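# Transfer ball to other cup and reseat frame

## Task

Carry the ball into the cup on the opposite post, return the frame to its proper spot sitting on its rests, then release everything and pull the arms away.

## Robot and tools

ROBOTS. Three identical i2rt Big YAM arms: arm1, arm2 and arm3. Each has six joints, a two-finger gripper and a wrist camera. Feet (base_link) in the scene frame, metres, quaternion w,x,y,z: arm1 at (+1.453, +0.001, +0.802), (+0.014, +0.006, +0.004, -1.000); arm2 at (-0.723, +1.256, +0.793), (+0.876, -0.005, -0.006, -0.483); arm3 at (-0.733, -1.253, +0.780), (+0.875, -0.001, +0.002, +0.484). Each foot faces its own +x. A hand reaches at most about 1.0 m from the joint1 axis. With joints 1 and 6 at 0 and the hand level and forward, the wrist camera rides on top of the hand looking at the fingertips.

FRAME. One shared scene frame: origin on the floor, +z up, metres. The "hand" point lies between the finger pads, roughly 1 cm behind the tips. Fingers point along the hand's +z; they open and close along its y. The printed hand position can be off, more so when stretched out. hand_target is the hand pose matching the joint targets the drives currently hold; under load the hand may sit short of it.

TOOL move. Arguments: arm1, arm2, arm3 (each an object or omitted) and cameras. An omitted arm gets nothing new but may keep pushing toward an earlier target. Per arm:
- joints: absolute targets by name. joint1_rad -2.879 to 2.879 (base yaw, positive counter-clockwise from above, 0 = along the foot's facing); joint2_rad 0 to 3.141 (shoulder, 0 = upper arm back and roughly level, positive raises it then forward); joint3_rad 0 to 3.019 (elbow, 0 = folded, positive opens); joint4_rad -1.692 to 1.57 (hand pitch, positive tips fingers up); joint5_rad -1.57 to 1.57 (sideways swing, positive to the arm's right); joint6_rad -2.094 to 2.094 (roll, positive clockwise viewed from behind the hand); all radians. gripper_m 0 to 0.093, metres of fingertip gap. Done tolerances: ±0.045, ±0.14, ±0.09, ±0.055, ±0.03, ±0.035 rad, gripper ±0.003 m. Joints move at separate rates, so the hand may swing wide between postures.
- target: one list of seven numbers [x, y, z, qw, qx, qy, qz], an absolute hand pose in the scene frame (metres plus unit quaternion), same layout as the printed "hand" line. The hand follows a straight line from hand_target. Alongside target, joints may hold only gripper_m.
- speed: top path speed in m/s, 0.002 to 0.5, default 0.25; only allowed with target. Rotation is capped at twice that value in rad/s.
All motions in one call start together; all hand paths in a call finish together, paced by the slowest. Paths last 0.5 to 10 s (cut off at 10 s); a call never exceeds 15 s. The controller keeps the commanded point within 100 mm and 20 degrees of the measured hand each step and uses damped IK, favouring position. Expect errors of a centimetre or more, lag, overshoot of speed near full stretch, and no avoidance of obstacles or other arms. A move with no arm returns full state and images.

cameras: list from arm1_cam_wrist, arm2_cam_wrist, arm3_cam_wrist, cam_high, cam_low, all. Omitted/null/["all"] gives all; [] gives none. Images are 896x504; OpenCV pinhole-plus-radial calibration (K, D, T_world_to_cam) was supplied. Room cameras may have drifted up to 2.3 degrees and 9 mm; wrist camera poses follow the reported joints and inherit their errors.

TOOL wait: seconds 0 to 10, plus cameras as above; commands nothing new.
TOOL zoom_image: camera name and region [x0, y0, x1, y1] in image pixels, origin top-left, at most 504 by 504; only for cameras in the latest images.
TOOL finished_scene: scene = the current scene number; irreversible, ends the scene. The goal must hold without the robots afterwards.

RESULTS. Per robot: joint_positions, Joint velocities (rad/s, gripper m/s; "within noise" when still), joint torques (arm joints only, drive output including gravity, positive toward larger angles; values 3 and 4 wrap at ±28 N m), hand, hand_target, joint_status, hand_status, on_its_own ("held at" gives a target, not a reading). The "move" line lists each moved arm as done or its worst status. "as last shown" marks arms the call didn't name; their lines repeat old values. "pictures" gives image order. Status words: off_target (stopped away from target, maybe still pushing); time_out (joint couldn't finish; it keeps a nearby target and keeps pushing — resend its reported position to relax it); not_followed, "joint command not followed", "pose unreachable" (a safety check withheld the targets, often for self- or arm-arm clearance; the robot may retry until given new targets); limit_stop_at_motor_heat.

GRIPPER. On a hard part at full force gripper_m reads up to 0.005 m narrower (or up to 0.002 wider) than the part; closed on nothing, 0.000 to 0.003. Aim about 0.005 m below the first-touch reading for a firm grip, deeper for small or round items. Release by commanding well above the reading. Force is roughly 50 to 64 N per pad.

CAUTIONS. Arms never stop on contact; they keep pushing, which heats motors. MOTOR HOT appears at 85 °C; at 100 °C the arm goes limp and drops for 30 to 60 s or more (OVER-TEMPERATURE FAULT). Firm contact between two robots ends the scene as failed, including one gripper squeezing another's fingers; the clearance check may react late and ignores fingers, gripper housings and wrist cameras. Don't knock objects off the work area or to the floor, drop them, release them while moving, slam or push very hard. Loose objects may occasionally get nudged by outside pushes. The simulation keeps running while you deliberate; arms hold their last command. An invalid call doesn't block later calls in a reply, but a refused one or a stop does.

Each tool is called as name(argument=value, ...), one argument or row to a line, values as JSON.

## Session

move(
)

zoom_image(
  camera="cam_high",
  region=[270, 200, 570, 380],
)

zoom_image(
  camera="cam_low",
  region=[330, 224, 650, 504],
)

zoom_image(
  camera="arm3_cam_wrist",
  region=[330, 0, 530, 160],
)

Scene clock: 0.00 s.
Joint torques (N m): no reading
Motor temperatures (°C): arm1=[31 26 28 24 26 26 24] | arm2=[25 27 25 26 24 22 26] | arm3=[28 27 23 27 25 26 24]
Heat: arm1: hottest joint1_rad 31 °C; arm2: hottest joint2_rad 27 °C; arm3: hottest joint1_rad 28 °C.
Joint velocities: within noise
arm1.joint_positions: joint1_rad=-0.430 joint2_rad=+0.456 joint3_rad=+1.451 joint4_rad=-1.496 joint5_rad=+0.008 joint6_rad=-0.169 gripper_m=+0.09396
arm1.joint_status: not commanded
arm1.hand: x=+1.3223 y=+0.0502 z=+1.3611 quat_wxyz=(+0.151, -0.856, +0.099, +0.484) (m; scene frame)
arm1.hand_target: x=+1.3243 y=+0.0492 z=+1.3709 quat_wxyz=(+0.154, -0.850, +0.098, +0.494) (m; scene frame)
arm1.hand_status: not commanded
arm2.joint_positions: joint1_rad=-0.159 joint2_rad=+0.563 joint3_rad=+1.339 joint4_rad=-1.223 joint5_rad=+0.179 joint6_rad=+0.060 gripper_m=+0.09396
arm2.joint_status: not commanded
arm2.hand: x=-0.6649 y=+1.0411 z=+1.3495 quat_wxyz=(-0.418, -0.522, -0.658, +0.347) (m; scene frame)
arm2.hand_target: x=-0.6663 y=+1.0445 z=+1.3603 quat_wxyz=(-0.427, -0.519, -0.652, +0.352) (m; scene frame)
arm2.hand_status: not commanded
arm3.joint_positions: joint1_rad=+0.085 joint2_rad=+0.453 joint3_rad=+1.334 joint4_rad=-1.235 joint5_rad=+0.195 joint6_rad=+0.111 gripper_m=+0.09396
arm3.joint_status: not commanded
arm3.hand: x=-0.6184 y=-1.1050 z=+1.3466 quat_wxyz=(-0.512, +0.337, -0.747, -0.257) (m; scene frame)
arm3.hand_target: x=-0.6203 y=-1.1087 z=+1.3586 quat_wxyz=(-0.521, +0.333, -0.740, -0.264) (m; scene frame)
arm3.hand_status: not commanded
pictures: arm1_cam_wrist, arm2_cam_wrist, arm3_cam_wrist, cam_high, cam_low
camera_calibration:
arm1_cam_wrist: T_world_to_cam=[[0.328646, 0.927293, 0.179216, -0.727029], [0.883572, -0.234848, -0.40515, -0.602697], [-0.333605, 0.291502, -0.896513, 1.77148], [0, 0, 0, 1]] pos_world=[1.36243, 0.0162388, 1.47426]
arm2_cam_wrist: T_world_to_cam=[[-0.977649, -0.209434, 0.0184212, -0.45841], [-0.189655, 0.840709, -0.507188, -0.309064], [0.0907357, -0.499346, -0.861638, 1.86683], [0, 0, 0, 1]] pos_world=[-0.676167, 1.09602, 1.46022]
arm3_cam_wrist: T_world_to_cam=[[0.770835, -0.636201, -0.0325708, -0.182713], [-0.544462, -0.631415, -0.552156, -0.28753], [0.330717, 0.443355, -0.833104, 1.94245], [0, 0, 0, 1]] pos_world=[-0.658109, -1.15899, 1.45355]

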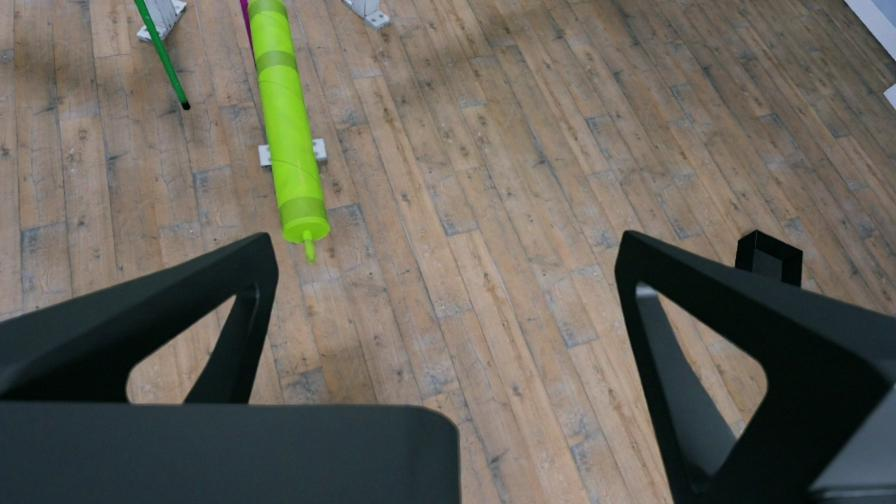

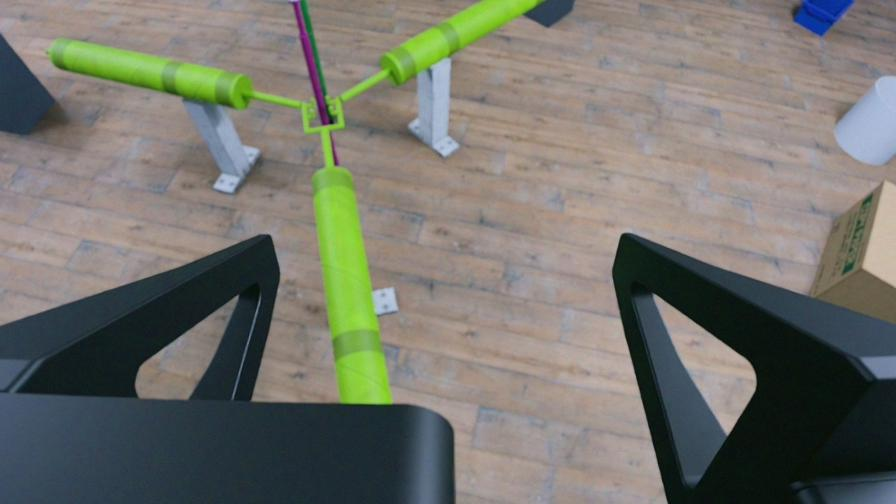

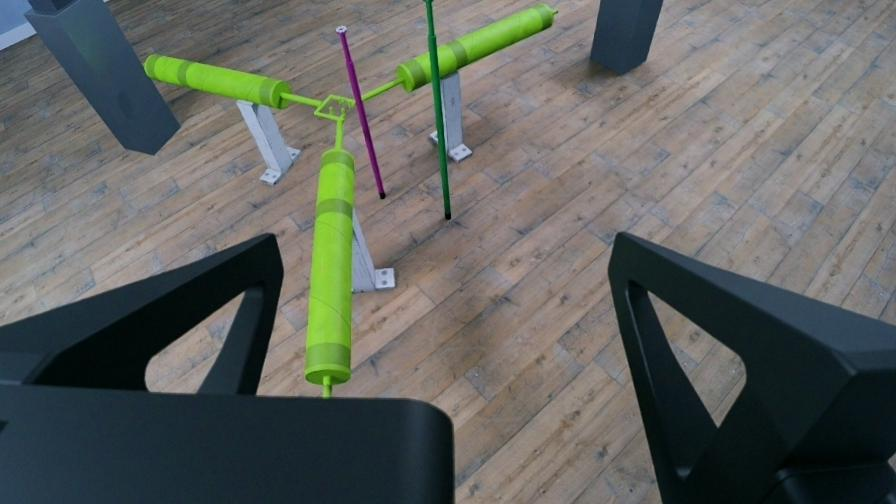

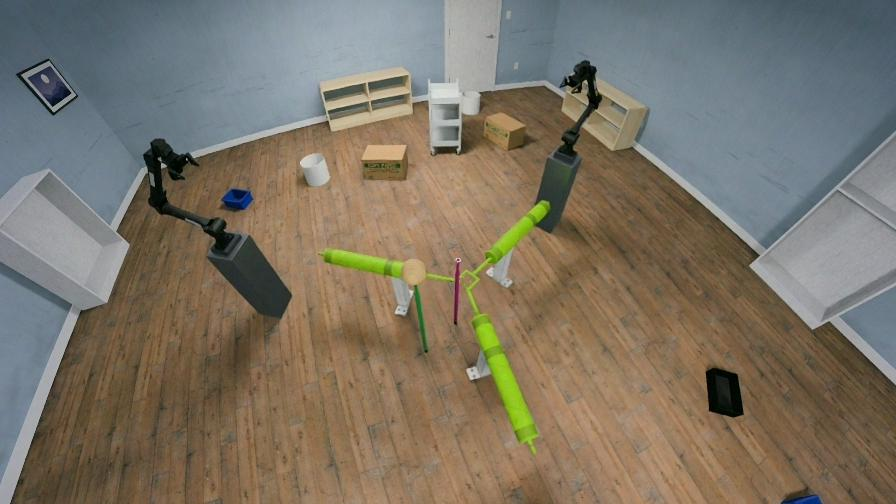

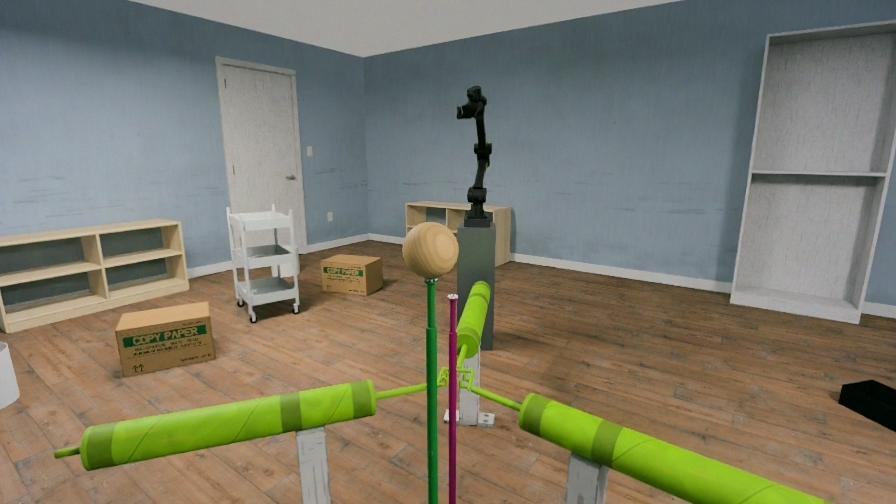

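Scaled by 1.680 from the camera's 896x504 image, which has a finer 1280x720 frame.

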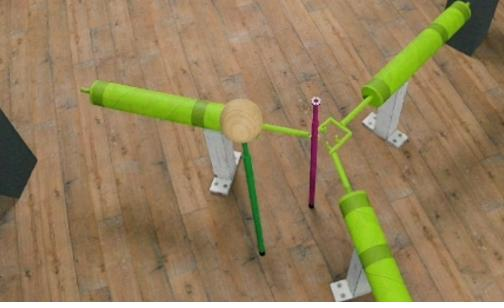

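Scaled by 1.575 from the camera's 896x504 image, which has a finer 1280x720 frame.

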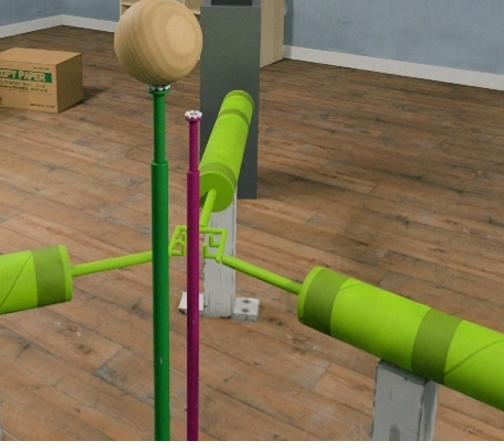

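Scaled by 2.520 from the camera's 896x504 image, which has a finer 1280x720 frame.

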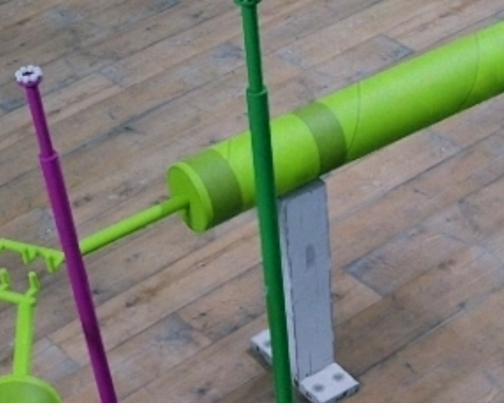

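zoom_image(
  camera="arm2_cam_wrist",
  region=[270, 80, 380, 140],
)

zoom_image(
  camera="cam_low",
  region=[420, 355, 500, 400],
)

zoom_image(
  camera="cam_high",
  region=[430, 180, 570, 310],
)

zoom_image(
  camera="arm3_cam_wrist",
  region=[290, 330, 370, 400],
)

zoom_image(
  camera="cam_high",
  region=[440, 260, 500, 300],
)

Scaled by 4.582 from the camera's 896x504 image, which has a finer 1280x720 frame.

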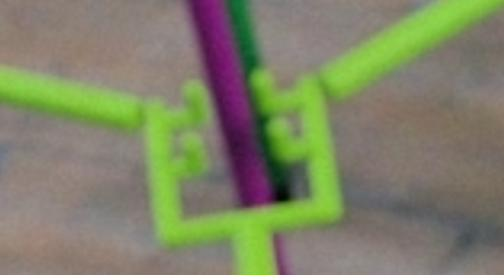

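Scaled by 6.300 from the camera's 896x504 image, which has a finer 1280x720 frame.

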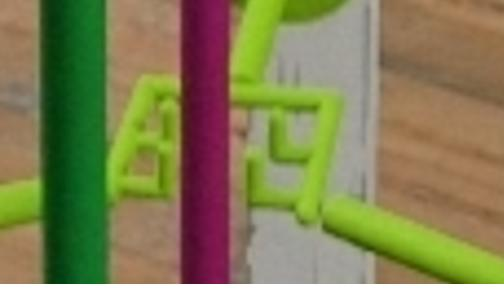

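Scaled by 3.600 from the camera's 896x504 image, which has a finer 1280x720 frame.

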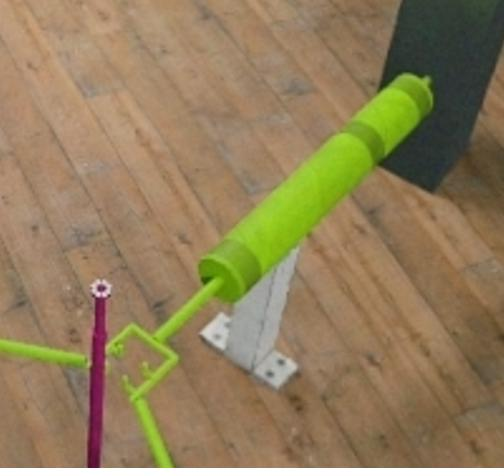

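Scaled by 6.300 from the camera's 896x504 image, which has a finer 1280x720 frame.

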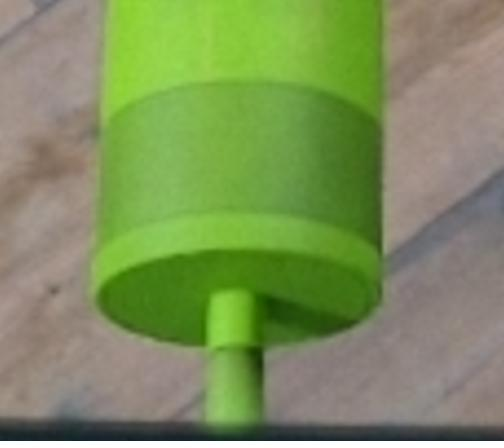

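Scaled by 8.400 from the camera's 896x504 image, which has a finer 1280x720 frame.

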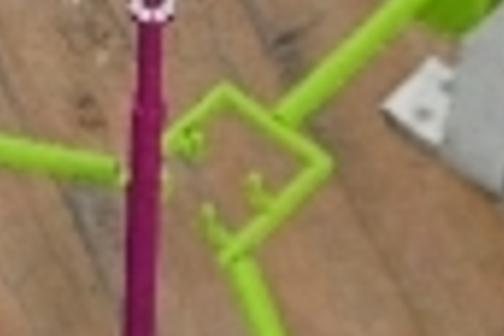

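move(
  arm1={"target":[0.9,0.045,0.6,0,0.998,-0.058,0],"speed":0.3},
  arm2={"target":[-0.58,1.06,0.64,0,0.537,0.843,0],"speed":0.3},
  arm3={"target":[-0.705,-0.725,0.6,0,0.485,-0.875,0],"speed":0.3},
)

Scene clock: 87.67 s.
Joint torques (N m): arm1=[-2.14 -19.31 6.89 0.02 -0.13 0.04] | arm2=[2.08 -7.77 1.87 0.44 -0.19 -0.05] | arm3=[-1.2 -14.56 7.94 0.06 0.01 -0.08]
Motor temperatures (°C): arm1=[30 27 34 24 26 25 23] | arm2=[25 27 37 26 24 22 26] | arm3=[28 27 33 27 24 25 24]
Heat: arm1: hottest joint3_rad 34 °C; arm2: hottest joint3_rad 37 °C; arm3: hottest joint3_rad 33 °C.
move: arm1 off_target; arm2 done; arm3 off_target
Joint velocities: within noise
arm1.joint_positions: joint1_rad=-0.094 joint2_rad=+2.327 joint3_rad=+1.347 joint4_rad=-0.605 joint5_rad=-0.006 joint6_rad=+0.052 gripper_m=+0.09396
arm1.joint_status: not commanded
arm1.hand: x=+0.9160 y=+0.0372 z=+0.5921 quat_wxyz=(+0.002, -0.998, +0.058, -0.013) (m; scene frame)
arm1.hand_target: x=+0.9004 y=+0.0451 z=+0.6003 quat_wxyz=(+0.000, -0.998, +0.058, +0.000) (m; scene frame)
arm1.hand_status: off_target (0.019 m and 1.5 deg from the pose sent, 0.871 m and 61.2 deg at the start)
arm2.joint_positions: joint1_rad=+0.059 joint2_rad=+1.865 joint3_rad=+0.408 joint4_rad=-0.131 joint5_rad=-0.002 joint6_rad=+0.199 gripper_m=+0.09396
arm2.joint_status: not commanded
arm2.hand: x=-0.5852 y=+1.0623 z=+0.6448 quat_wxyz=(+0.001, -0.543, -0.840, +0.001) (m; scene frame)
arm2.hand_target: x=-0.5800 y=+1.0600 z=+0.6402 quat_wxyz=(+0.000, -0.537, -0.843, +0.000) (m; scene frame)
arm2.hand_status: done (0.007 m and 0.8 deg from the pose sent, 0.715 m and 66.7 deg at the start)
arm3.joint_positions: joint1_rad=+0.516 joint2_rad=+2.232 joint3_rad=+1.247 joint4_rad=-0.589 joint5_rad=+0.005 joint6_rad=+0.515 gripper_m=+0.09396
arm3.joint_status: not commanded
arm3.hand: x=-0.7099 y=-0.7359 z=+0.6013 quat_wxyz=(+0.000, +0.485, -0.874, +0.003) (m; scene frame)
arm3.hand_target: x=-0.7049 y=-0.7252 z=+0.6002 quat_wxyz=(+0.000, +0.485, -0.875, +0.000) (m; scene frame)
arm3.hand_status: off_target (0.012 m and 0.4 deg from the pose sent, 0.842 m and 70.4 deg at the start)
pictures: arm1_cam_wrist, arm2_cam_wrist, arm3_cam_wrist, cam_high, cam_low
camera_calibration:
arm1_cam_wrist: T_world_to_cam=[[0.109015, 0.993683, 0.0266352, -0.154473], [0.784363, -0.102449, 0.611783, -1.07446], [0.610647, -0.0458018, -0.790577, 0.0352458], [0, 0, 0, 1]] pos_world=[0.838086, 0.0450338, 0.689317]
arm2_cam_wrist: T_world_to_cam=[[-0.913193, -0.407474, 0.00657282, -0.107367], [-0.328825, 0.746267, 0.578757, -1.3506], [-0.240733, 0.526355, -0.815474, -0.0503803], [0, 0, 0, 1]] pos_world=[-0.554286, 0.990677, 0.741291]
arm3_cam_wrist: T_world_to_cam=[[0.851994, -0.523548, 0.0015871, 0.21846], [-0.42116, -0.683566, 0.596122, -1.15717], [-0.311014, -0.508561, -0.802892, 0.0138811], [0, 0, 0, 1]] pos_world=[-0.669162, -0.669567, 0.700612]

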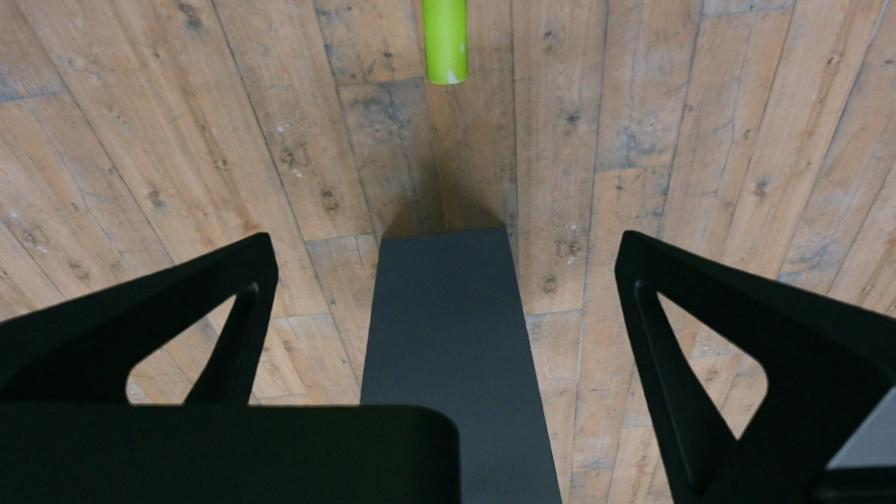

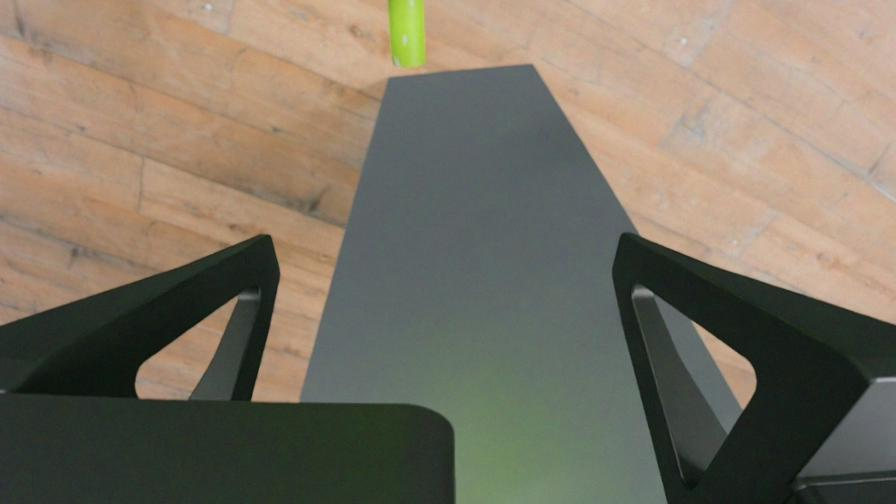

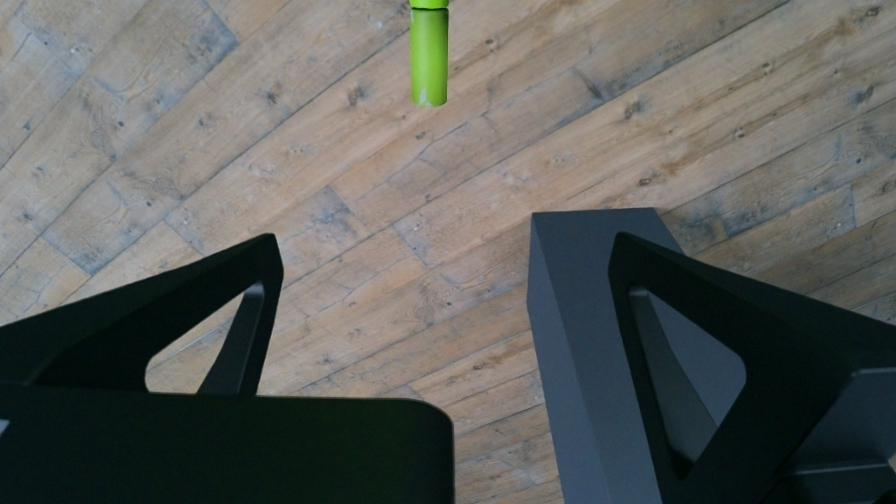

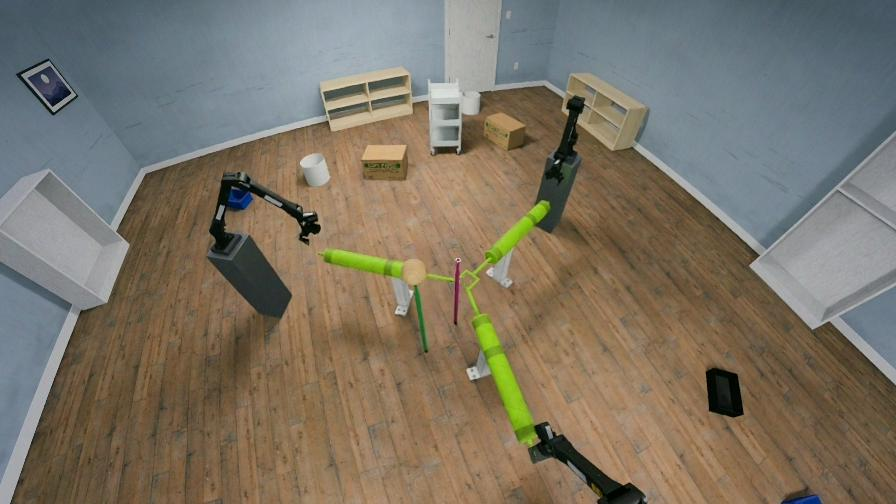

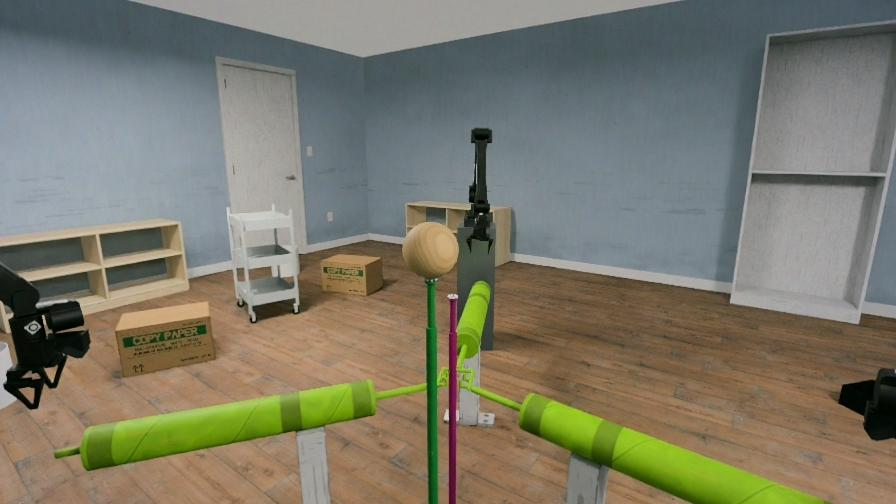

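move(
  arm1={"target":[0.880,0.052,0.48,0,0.9992,-0.04,0]},
  arm2={"target":[-0.547,1.041,0.48,0,0.536,0.844,0]},
  arm3={"target":[-0.702,-0.708,0.48,0,0.463,-0.886,0]},
)

Scene clock: 102.53 s.
Joint torques (N m): arm1=[-2.14 -21.3 5.9 0.62 -0.12 0.04] | arm2=[2.02 -11.63 -1.22 0.42 -0.16 0.14] | arm3=[-0.79 -15.79 6.52 0.81 0.02 0.15]
Motor temperatures (°C): arm1=[30 30 33 24 26 25 23] | arm2=[25 28 34 26 24 22 26] | arm3=[28 28 32 27 24 25 24]
Heat: arm1: hottest joint3_rad 33 °C; arm2: hottest joint3_rad 34 °C; arm3: hottest joint3_rad 32 °C.
move: arm1 off_target; arm2 done; arm3 off_target
Joint velocities: within noise
arm1.joint_positions: joint1_rad=-0.101 joint2_rad=+2.622 joint3_rad=+1.546 joint4_rad=-0.522 joint5_rad=-0.006 joint6_rad=+0.008 gripper_m=+0.09396
arm1.joint_status: not commanded
arm1.hand: x=+0.8986 y=+0.0436 z=+0.4736 quat_wxyz=(+0.002, -0.999, +0.040, -0.019) (m; scene frame)
arm1.hand_target: x=+0.8804 y=+0.0521 z=+0.4805 quat_wxyz=(+0.000, -0.999, +0.040, +0.000) (m; scene frame)
arm1.hand_status: off_target (0.021 m and 2.2 deg from the pose sent, 0.119 m and 2.6 deg at the start)
arm2.joint_positions: joint1_rad=+0.117 joint2_rad=+2.484 joint3_rad=+0.692 joint4_rad=+0.212 joint5_rad=-0.003 joint6_rad=+0.237 gripper_m=+0.09396
arm2.joint_status: not commanded
arm2.hand: x=-0.5474 y=+1.0364 z=+0.4872 quat_wxyz=(-0.002, -0.534, -0.845, +0.002) (m; scene frame)
arm2.hand_target: x=-0.5471 y=+1.0408 z=+0.4802 quat_wxyz=(+0.000, -0.536, -0.844, +0.000) (m; scene frame)
arm2.hand_status: done (0.009 m and 0.4 deg from the pose sent, 0.171 m and 0.9 deg at the start)
arm3.joint_positions: joint1_rad=+0.511 joint2_rad=+2.523 joint3_rad=+1.414 joint4_rad=-0.479 joint5_rad=+0.005 joint6_rad=+0.541 gripper_m=+0.09396
arm3.joint_status: not commanded
arm3.hand: x=-0.7070 y=-0.7196 z=+0.4844 quat_wxyz=(+0.005, +0.472, -0.882, +0.010) (m; scene frame)
arm3.hand_target: x=-0.7019 y=-0.7083 z=+0.4803 quat_wxyz=(+0.000, +0.463, -0.886, +0.000) (m; scene frame)
arm3.hand_status: off_target (0.013 m and 1.6 deg from the pose sent, 0.125 m and 2.9 deg at the start)
pictures: arm1_cam_wrist, arm2_cam_wrist, arm3_cam_wrist, cam_high, cam_low
camera_calibration:
arm1_cam_wrist: T_world_to_cam=[[0.0727624, 0.997021, 0.0256002, -0.122812], [0.780019, -0.0728836, 0.621496, -0.989658], [0.621511, -0.025253, -0.782999, -0.0617983], [0, 0, 0, 1]] pos_world=[0.819296, 0.0487553, 0.569825]
arm2_cam_wrist: T_world_to_cam=[[-0.904955, -0.425486, 0.00423879, -0.0580192], [-0.346528, 0.74273, 0.572949, -1.23082], [-0.24693, 0.517024, -0.81958, -0.147933], [0, 0, 0, 1]] pos_world=[-0.515546, 0.965962, 0.584198]
arm3_cam_wrist: T_world_to_cam=[[0.835459, -0.549476, 0.00918391, 0.190576], [-0.441486, -0.661123, 0.606635, -1.07839], [-0.32726, -0.510873, -0.794927, -0.0877383], [0, 0, 0, 1]] pos_world=[-0.664025, -0.653055, 0.582694]

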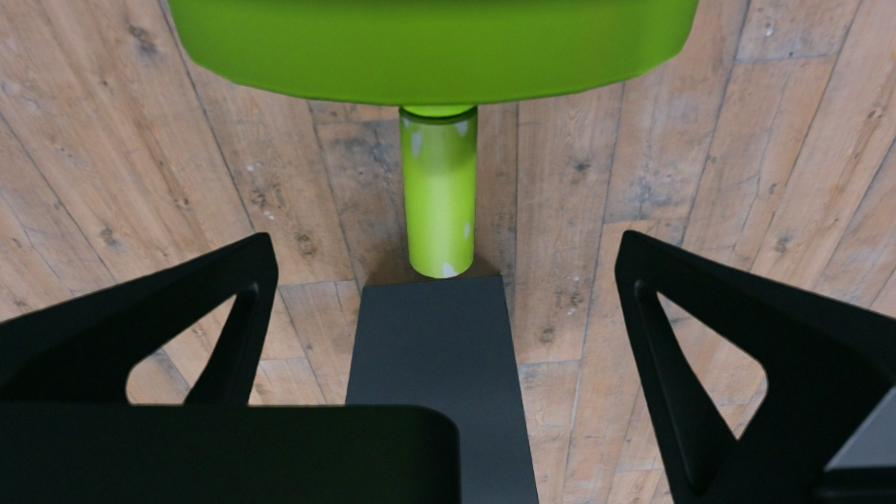

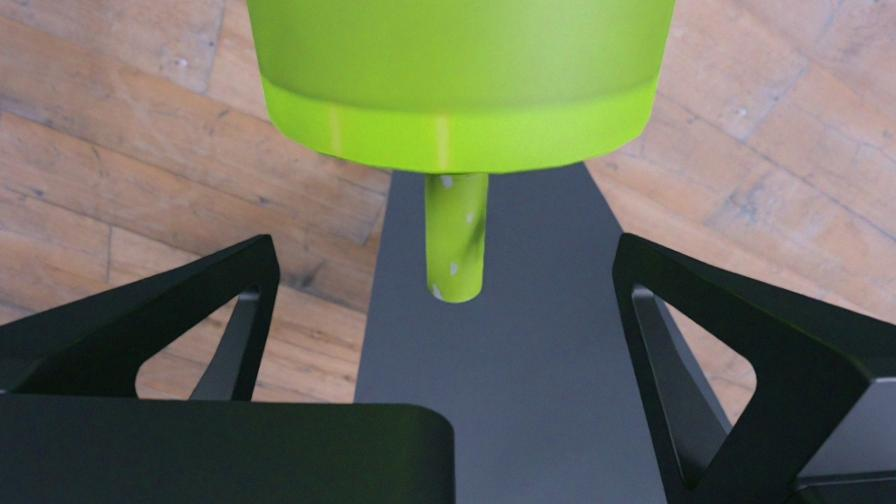

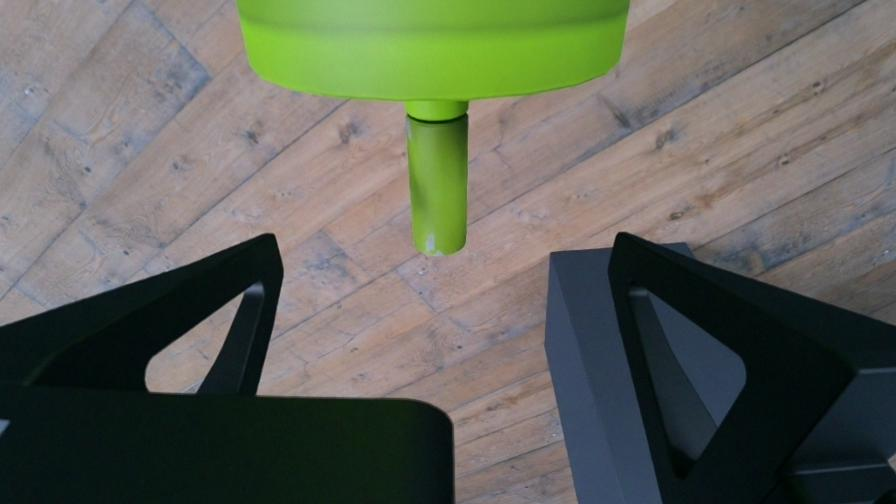

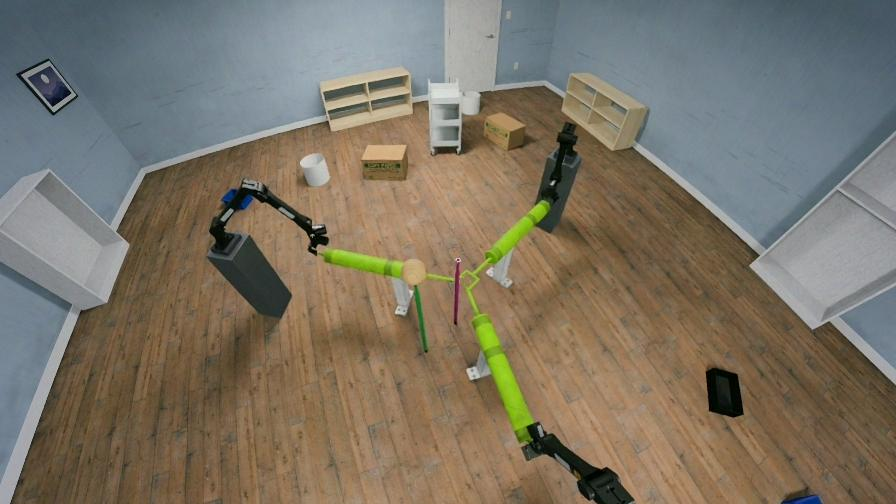

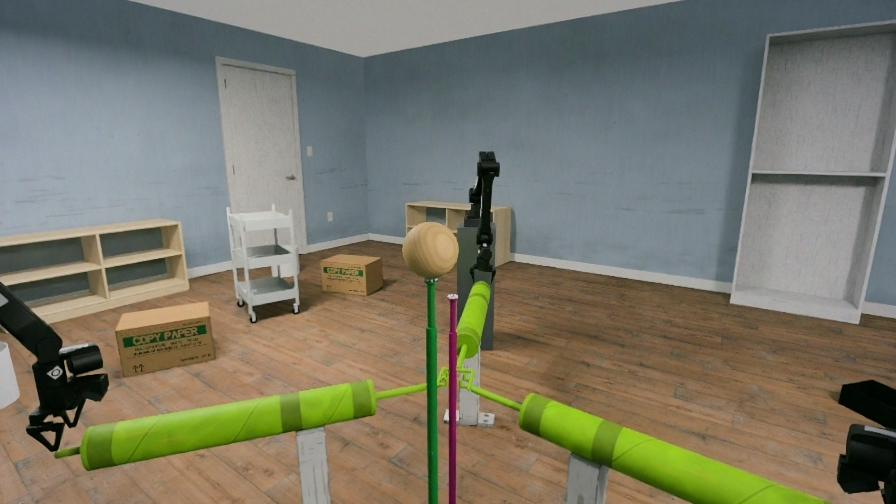

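move(
  arm1={"target":[0.869,0.053,0.440,0,0.9992,-0.04,0],"speed":0.12},
  arm2={"target":[-0.555,1.048,0.425,0,0.536,0.844,0],"speed":0.12},
  arm3={"target":[-0.699,-0.701,0.43,0,0.463,-0.886,0],"speed":0.12},
)

Scene clock: 117.10 s.
Joint torques (N m): arm1=[-2.08 -21.25 5.93 0.53 -0.12 0.05] | arm2=[1.55 -11.87 -1.95 0.44 -0.16 0.07] | arm3=[-0.79 -16.32 6.2 0.77 0.02 0.08]
Motor temperatures (°C): arm1=[30 33 33 24 26 25 23] | arm2=[25 29 31 26 24 22 26] | arm3=[28 29 31 27 24 25 24]
Heat: arm1: hottest joint2_rad 33 °C; arm2: hottest joint3_rad 31 °C; arm3: hottest joint3_rad 31 °C.
move: arm1 off_target; arm2 done; arm3 off_target
Joint velocities: within noise
arm1.joint_positions: joint1_rad=-0.101 joint2_rad=+2.727 joint3_rad=+1.652 joint4_rad=-0.518 joint5_rad=-0.006 joint6_rad=+0.008 gripper_m=+0.09396
arm1.joint_status: not commanded
arm1.hand: x=+0.8863 y=+0.0448 z=+0.4349 quat_wxyz=(+0.001, -0.999, +0.040, -0.016) (m; scene frame)
arm1.hand_target: x=+0.8693 y=+0.0530 z=+0.4406 quat_wxyz=(+0.000, -0.999, +0.040, +0.000) (m; scene frame)
arm1.hand_status: off_target (0.020 m and 1.9 deg from the pose sent, 0.046 m and 2.2 deg at the start)
arm2.joint_positions: joint1_rad=+0.117 joint2_rad=+2.668 joint3_rad=+0.774 joint4_rad=+0.310 joint5_rad=-0.003 joint6_rad=+0.237 gripper_m=+0.09396
arm2.joint_status: not commanded
arm2.hand: x=-0.5540 y=+1.0442 z=+0.4320 quat_wxyz=(-0.001, -0.535, -0.845, +0.001) (m; scene frame)
arm2.hand_target: x=-0.5550 y=+1.0479 z=+0.4252 quat_wxyz=(+0.000, -0.536, -0.844, +0.000) (m; scene frame)
arm2.hand_status: done (0.008 m and 0.3 deg from the pose sent, 0.064 m and 0.4 deg at the start)
arm3.joint_positions: joint1_rad=+0.506 joint2_rad=+2.650 joint3_rad=+1.512 joint4_rad=-0.450 joint5_rad=+0.005 joint6_rad=+0.541 gripper_m=+0.09396
arm3.joint_status: not commanded
arm3.hand: x=-0.7040 y=-0.7114 z=+0.4344 quat_wxyz=(+0.004, +0.469, -0.883, +0.009) (m; scene frame)
arm3.hand_target: x=-0.6990 y=-0.7013 z=+0.4302 quat_wxyz=(+0.000, +0.463, -0.886, +0.000) (m; scene frame)
arm3.hand_status: off_target (0.012 m and 1.4 deg from the pose sent, 0.058 m and 1.6 deg at the start)
pictures: arm1_cam_wrist, arm2_cam_wrist, arm3_cam_wrist, cam_high, cam_low
camera_calibration:
arm1_cam_wrist: T_world_to_cam=[[0.0727943, 0.997029, 0.025202, -0.121974], [0.782857, -0.0727769, 0.61793, -0.956829], [0.617928, -0.0252522, -0.785829, -0.0800494], [0, 0, 0, 1]] pos_world=[0.807404, 0.0499554, 0.531423]
arm2_cam_wrist: T_world_to_cam=[[-0.905106, -0.42516, 0.004777, -0.0610667], [-0.345418, 0.741806, 0.574813, -1.20637], [-0.247931, 0.518616, -0.818271, -0.201563], [0, 0, 0, 1]] pos_world=[-0.521948, 0.973464, 0.528795]
arm3_cam_wrist: T_world_to_cam=[[0.832481, -0.553987, 0.00854575, 0.188017], [-0.445064, -0.659456, 0.605835, -1.04237], [-0.329989, -0.50815, -0.795544, -0.122058], [0, 0, 0, 1]] pos_world=[-0.660719, -0.645262, 0.532795]

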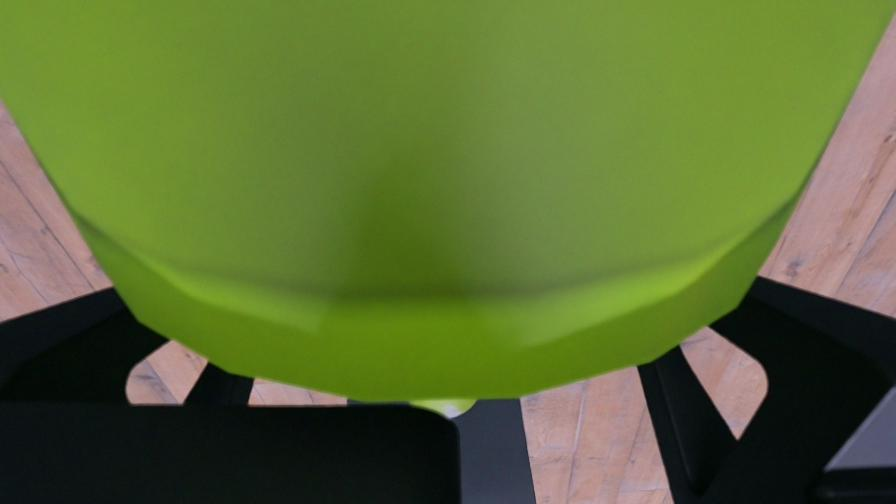

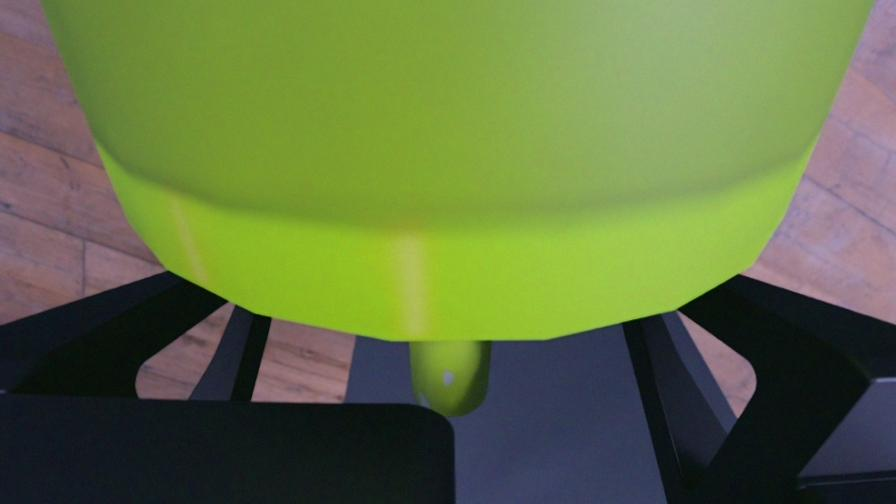

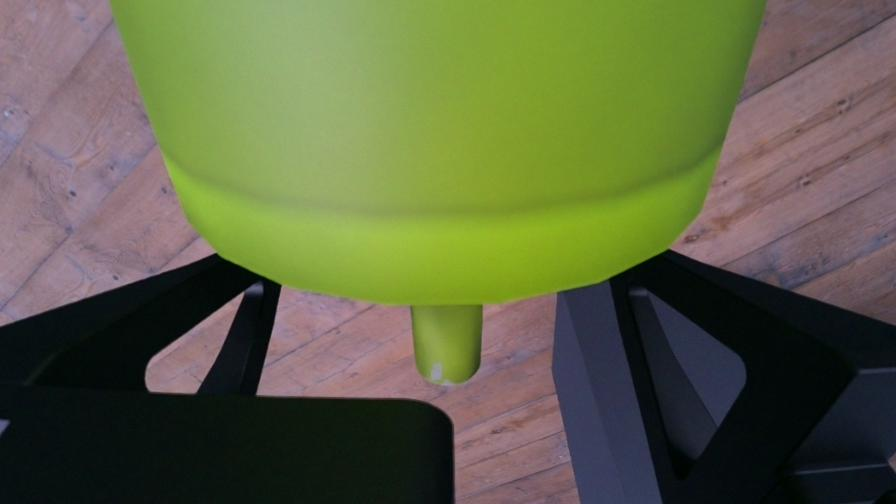

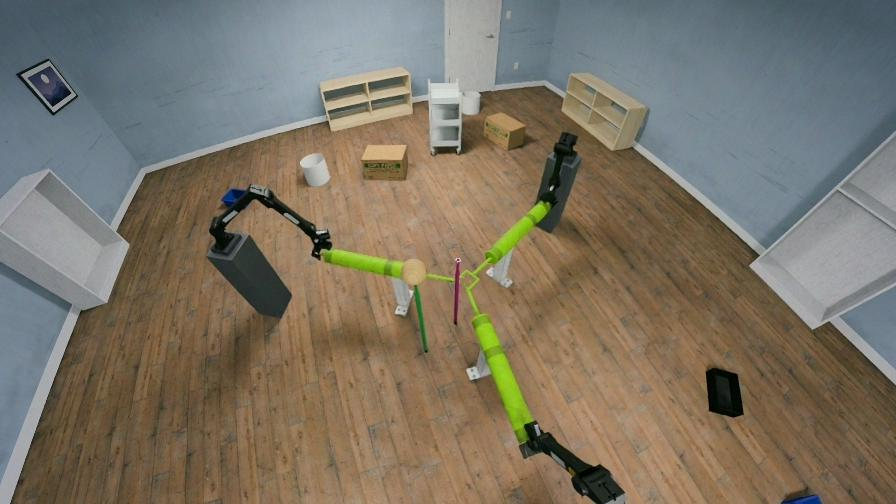

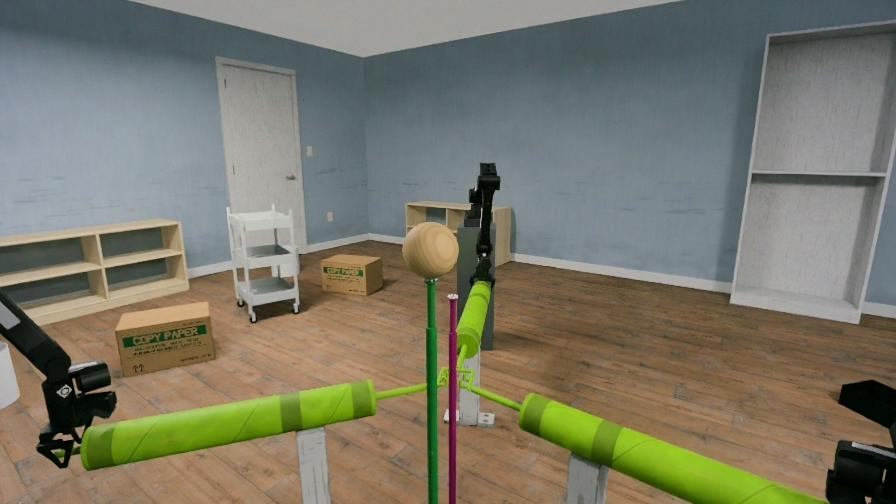

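move(
  arm1={"joints":{"gripper_m":0.015}},
  arm2={"joints":{"gripper_m":0.015}},
  arm3={"joints":{"gripper_m":0.015}},
)

Scene clock: 120.83 s.
Joint torques (N m): arm1=[-2.08 -21.13 5.96 0.5 0.08 0.07] | arm2=[1.55 -11.81 -1.95 0.44 -0.25 0.07] | arm3=[-0.73 -16.32 6.22 0.77 0.02 0.09]
Motor temperatures (°C): arm1=[30 33 33 24 26 25 23] | arm2=[25 29 31 26 24 22 26] | arm3=[28 29 31 27 24 25 24]
Heat: arm1: hottest joint2_rad 33 °C; arm2: hottest joint3_rad 31 °C; arm3: hottest joint3_rad 31 °C.
move: arm1 off_target; arm2 done; arm3 off_target
Joint velocities: within noise
arm1.joint_positions: joint1_rad=-0.101 joint2_rad=+2.727 joint3_rad=+1.652 joint4_rad=-0.518 joint5_rad=-0.011 joint6_rad=+0.007 gripper_m=+0.01828
arm1.joint_status: gripper_m off_target (ended at +0.01830, target +0.01500)
arm1.hand: x=+0.8862 y=+0.0439 z=+0.4349 quat_wxyz=(-0.001, -0.999, +0.040, -0.016) (m; scene frame)
arm1.hand_target: x=+0.8693 y=+0.0530 z=+0.4406 quat_wxyz=(+0.000, -0.999, +0.040, +0.000) (m; scene frame)
arm1.hand_status: not commanded
arm2.joint_positions: joint1_rad=+0.117 joint2_rad=+2.668 joint3_rad=+0.774 joint4_rad=+0.310 joint5_rad=-0.001 joint6_rad=+0.237 gripper_m=+0.01750
arm2.joint_status: all done
arm2.hand: x=-0.5543 y=+1.0439 z=+0.4320 quat_wxyz=(-0.001, -0.535, -0.845, +0.002) (m; scene frame)
arm2.hand_target: x=-0.5550 y=+1.0479 z=+0.4252 quat_wxyz=(+0.000, -0.536, -0.844, +0.000) (m; scene frame)
arm2.hand_status: not commanded
arm3.joint_positions: joint1_rad=+0.506 joint2_rad=+2.650 joint3_rad=+1.512 joint4_rad=-0.450 joint5_rad=+0.005 joint6_rad=+0.540 gripper_m=+0.01805
arm3.joint_status: gripper_m off_target (ended at +0.01808, target +0.01500)
arm3.hand: x=-0.7040 y=-0.7114 z=+0.4344 quat_wxyz=(+0.004, +0.470, -0.883, +0.009) (m; scene frame)
arm3.hand_target: x=-0.6990 y=-0.7014 z=+0.4303 quat_wxyz=(+0.000, +0.463, -0.886, +0.000) (m; scene frame)
arm3.hand_status: not commanded
pictures: arm1_cam_wrist, arm2_cam_wrist, arm3_cam_wrist, cam_high, cam_low
camera_calibration:
arm1_cam_wrist: T_world_to_cam=[[0.0719143, 0.997214, 0.0198116, -0.118019], [0.78318, -0.0687566, 0.617982, -0.957348], [0.617623, -0.0289258, -0.785942, -0.0795679], [0, 0, 0, 1]] pos_world=[0.807406, 0.0495652, 0.531427]
arm2_cam_wrist: T_world_to_cam=[[-0.905103, -0.425136, 0.00697188, -0.0624759], [-0.344406, 0.74265, 0.57433, -1.20646], [-0.249346, 0.517426, -0.818594, -0.200886], [0, 0, 0, 1]] pos_world=[-0.52215, 0.973362, 0.528898]
arm3_cam_wrist: T_world_to_cam=[[0.832905, -0.55335, 0.0085974, 0.18882], [-0.444576, -0.659764, 0.605858, -1.04224], [-0.329579, -0.508444, -0.795526, -0.121968], [0, 0, 0, 1]] pos_world=[-0.66082, -0.645161, 0.532795]

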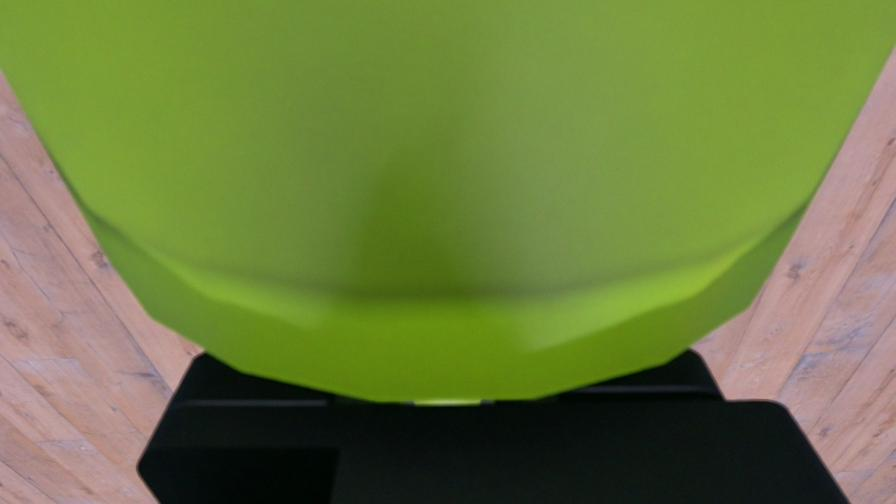

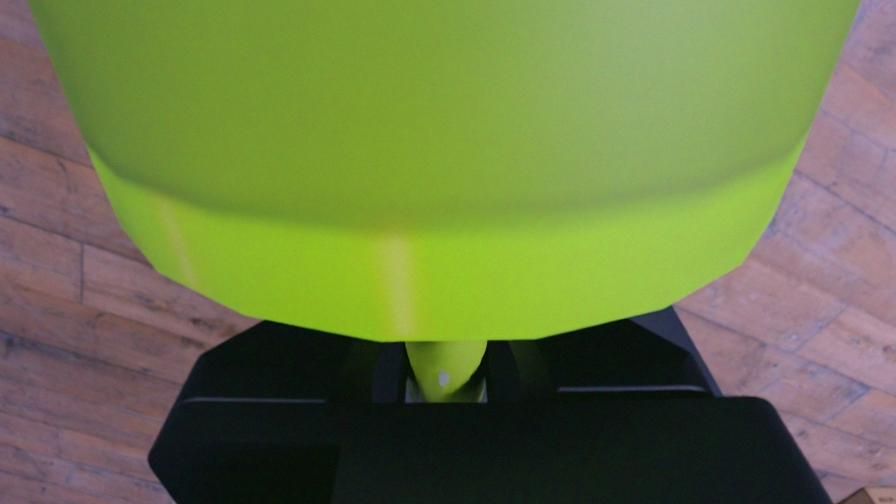

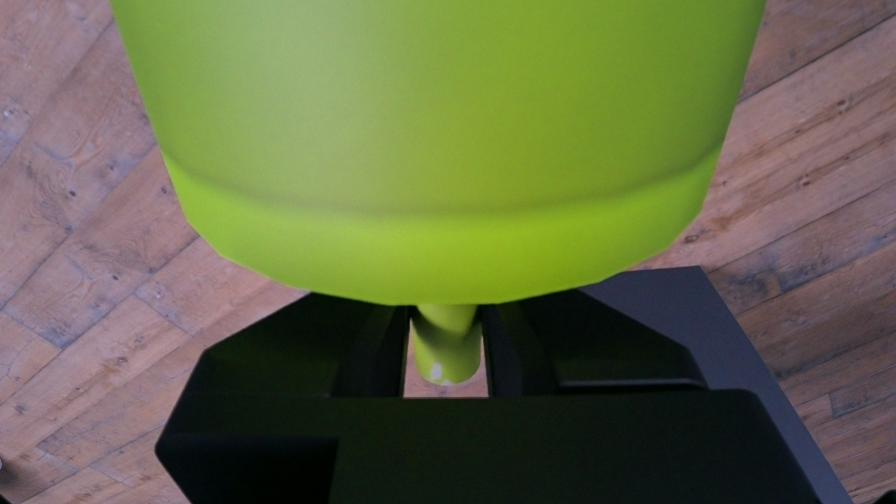

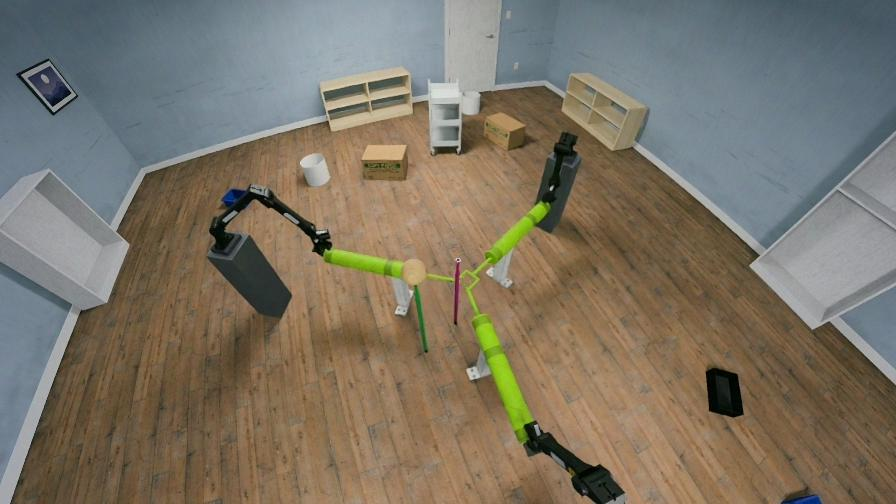

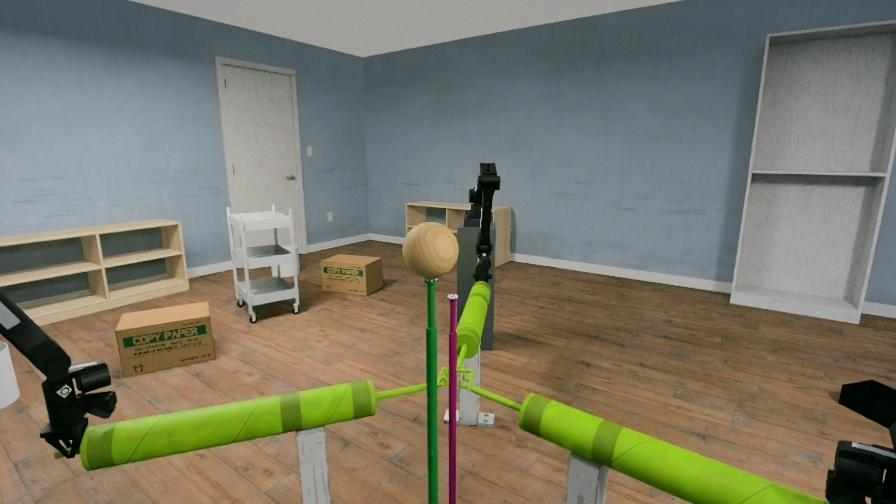

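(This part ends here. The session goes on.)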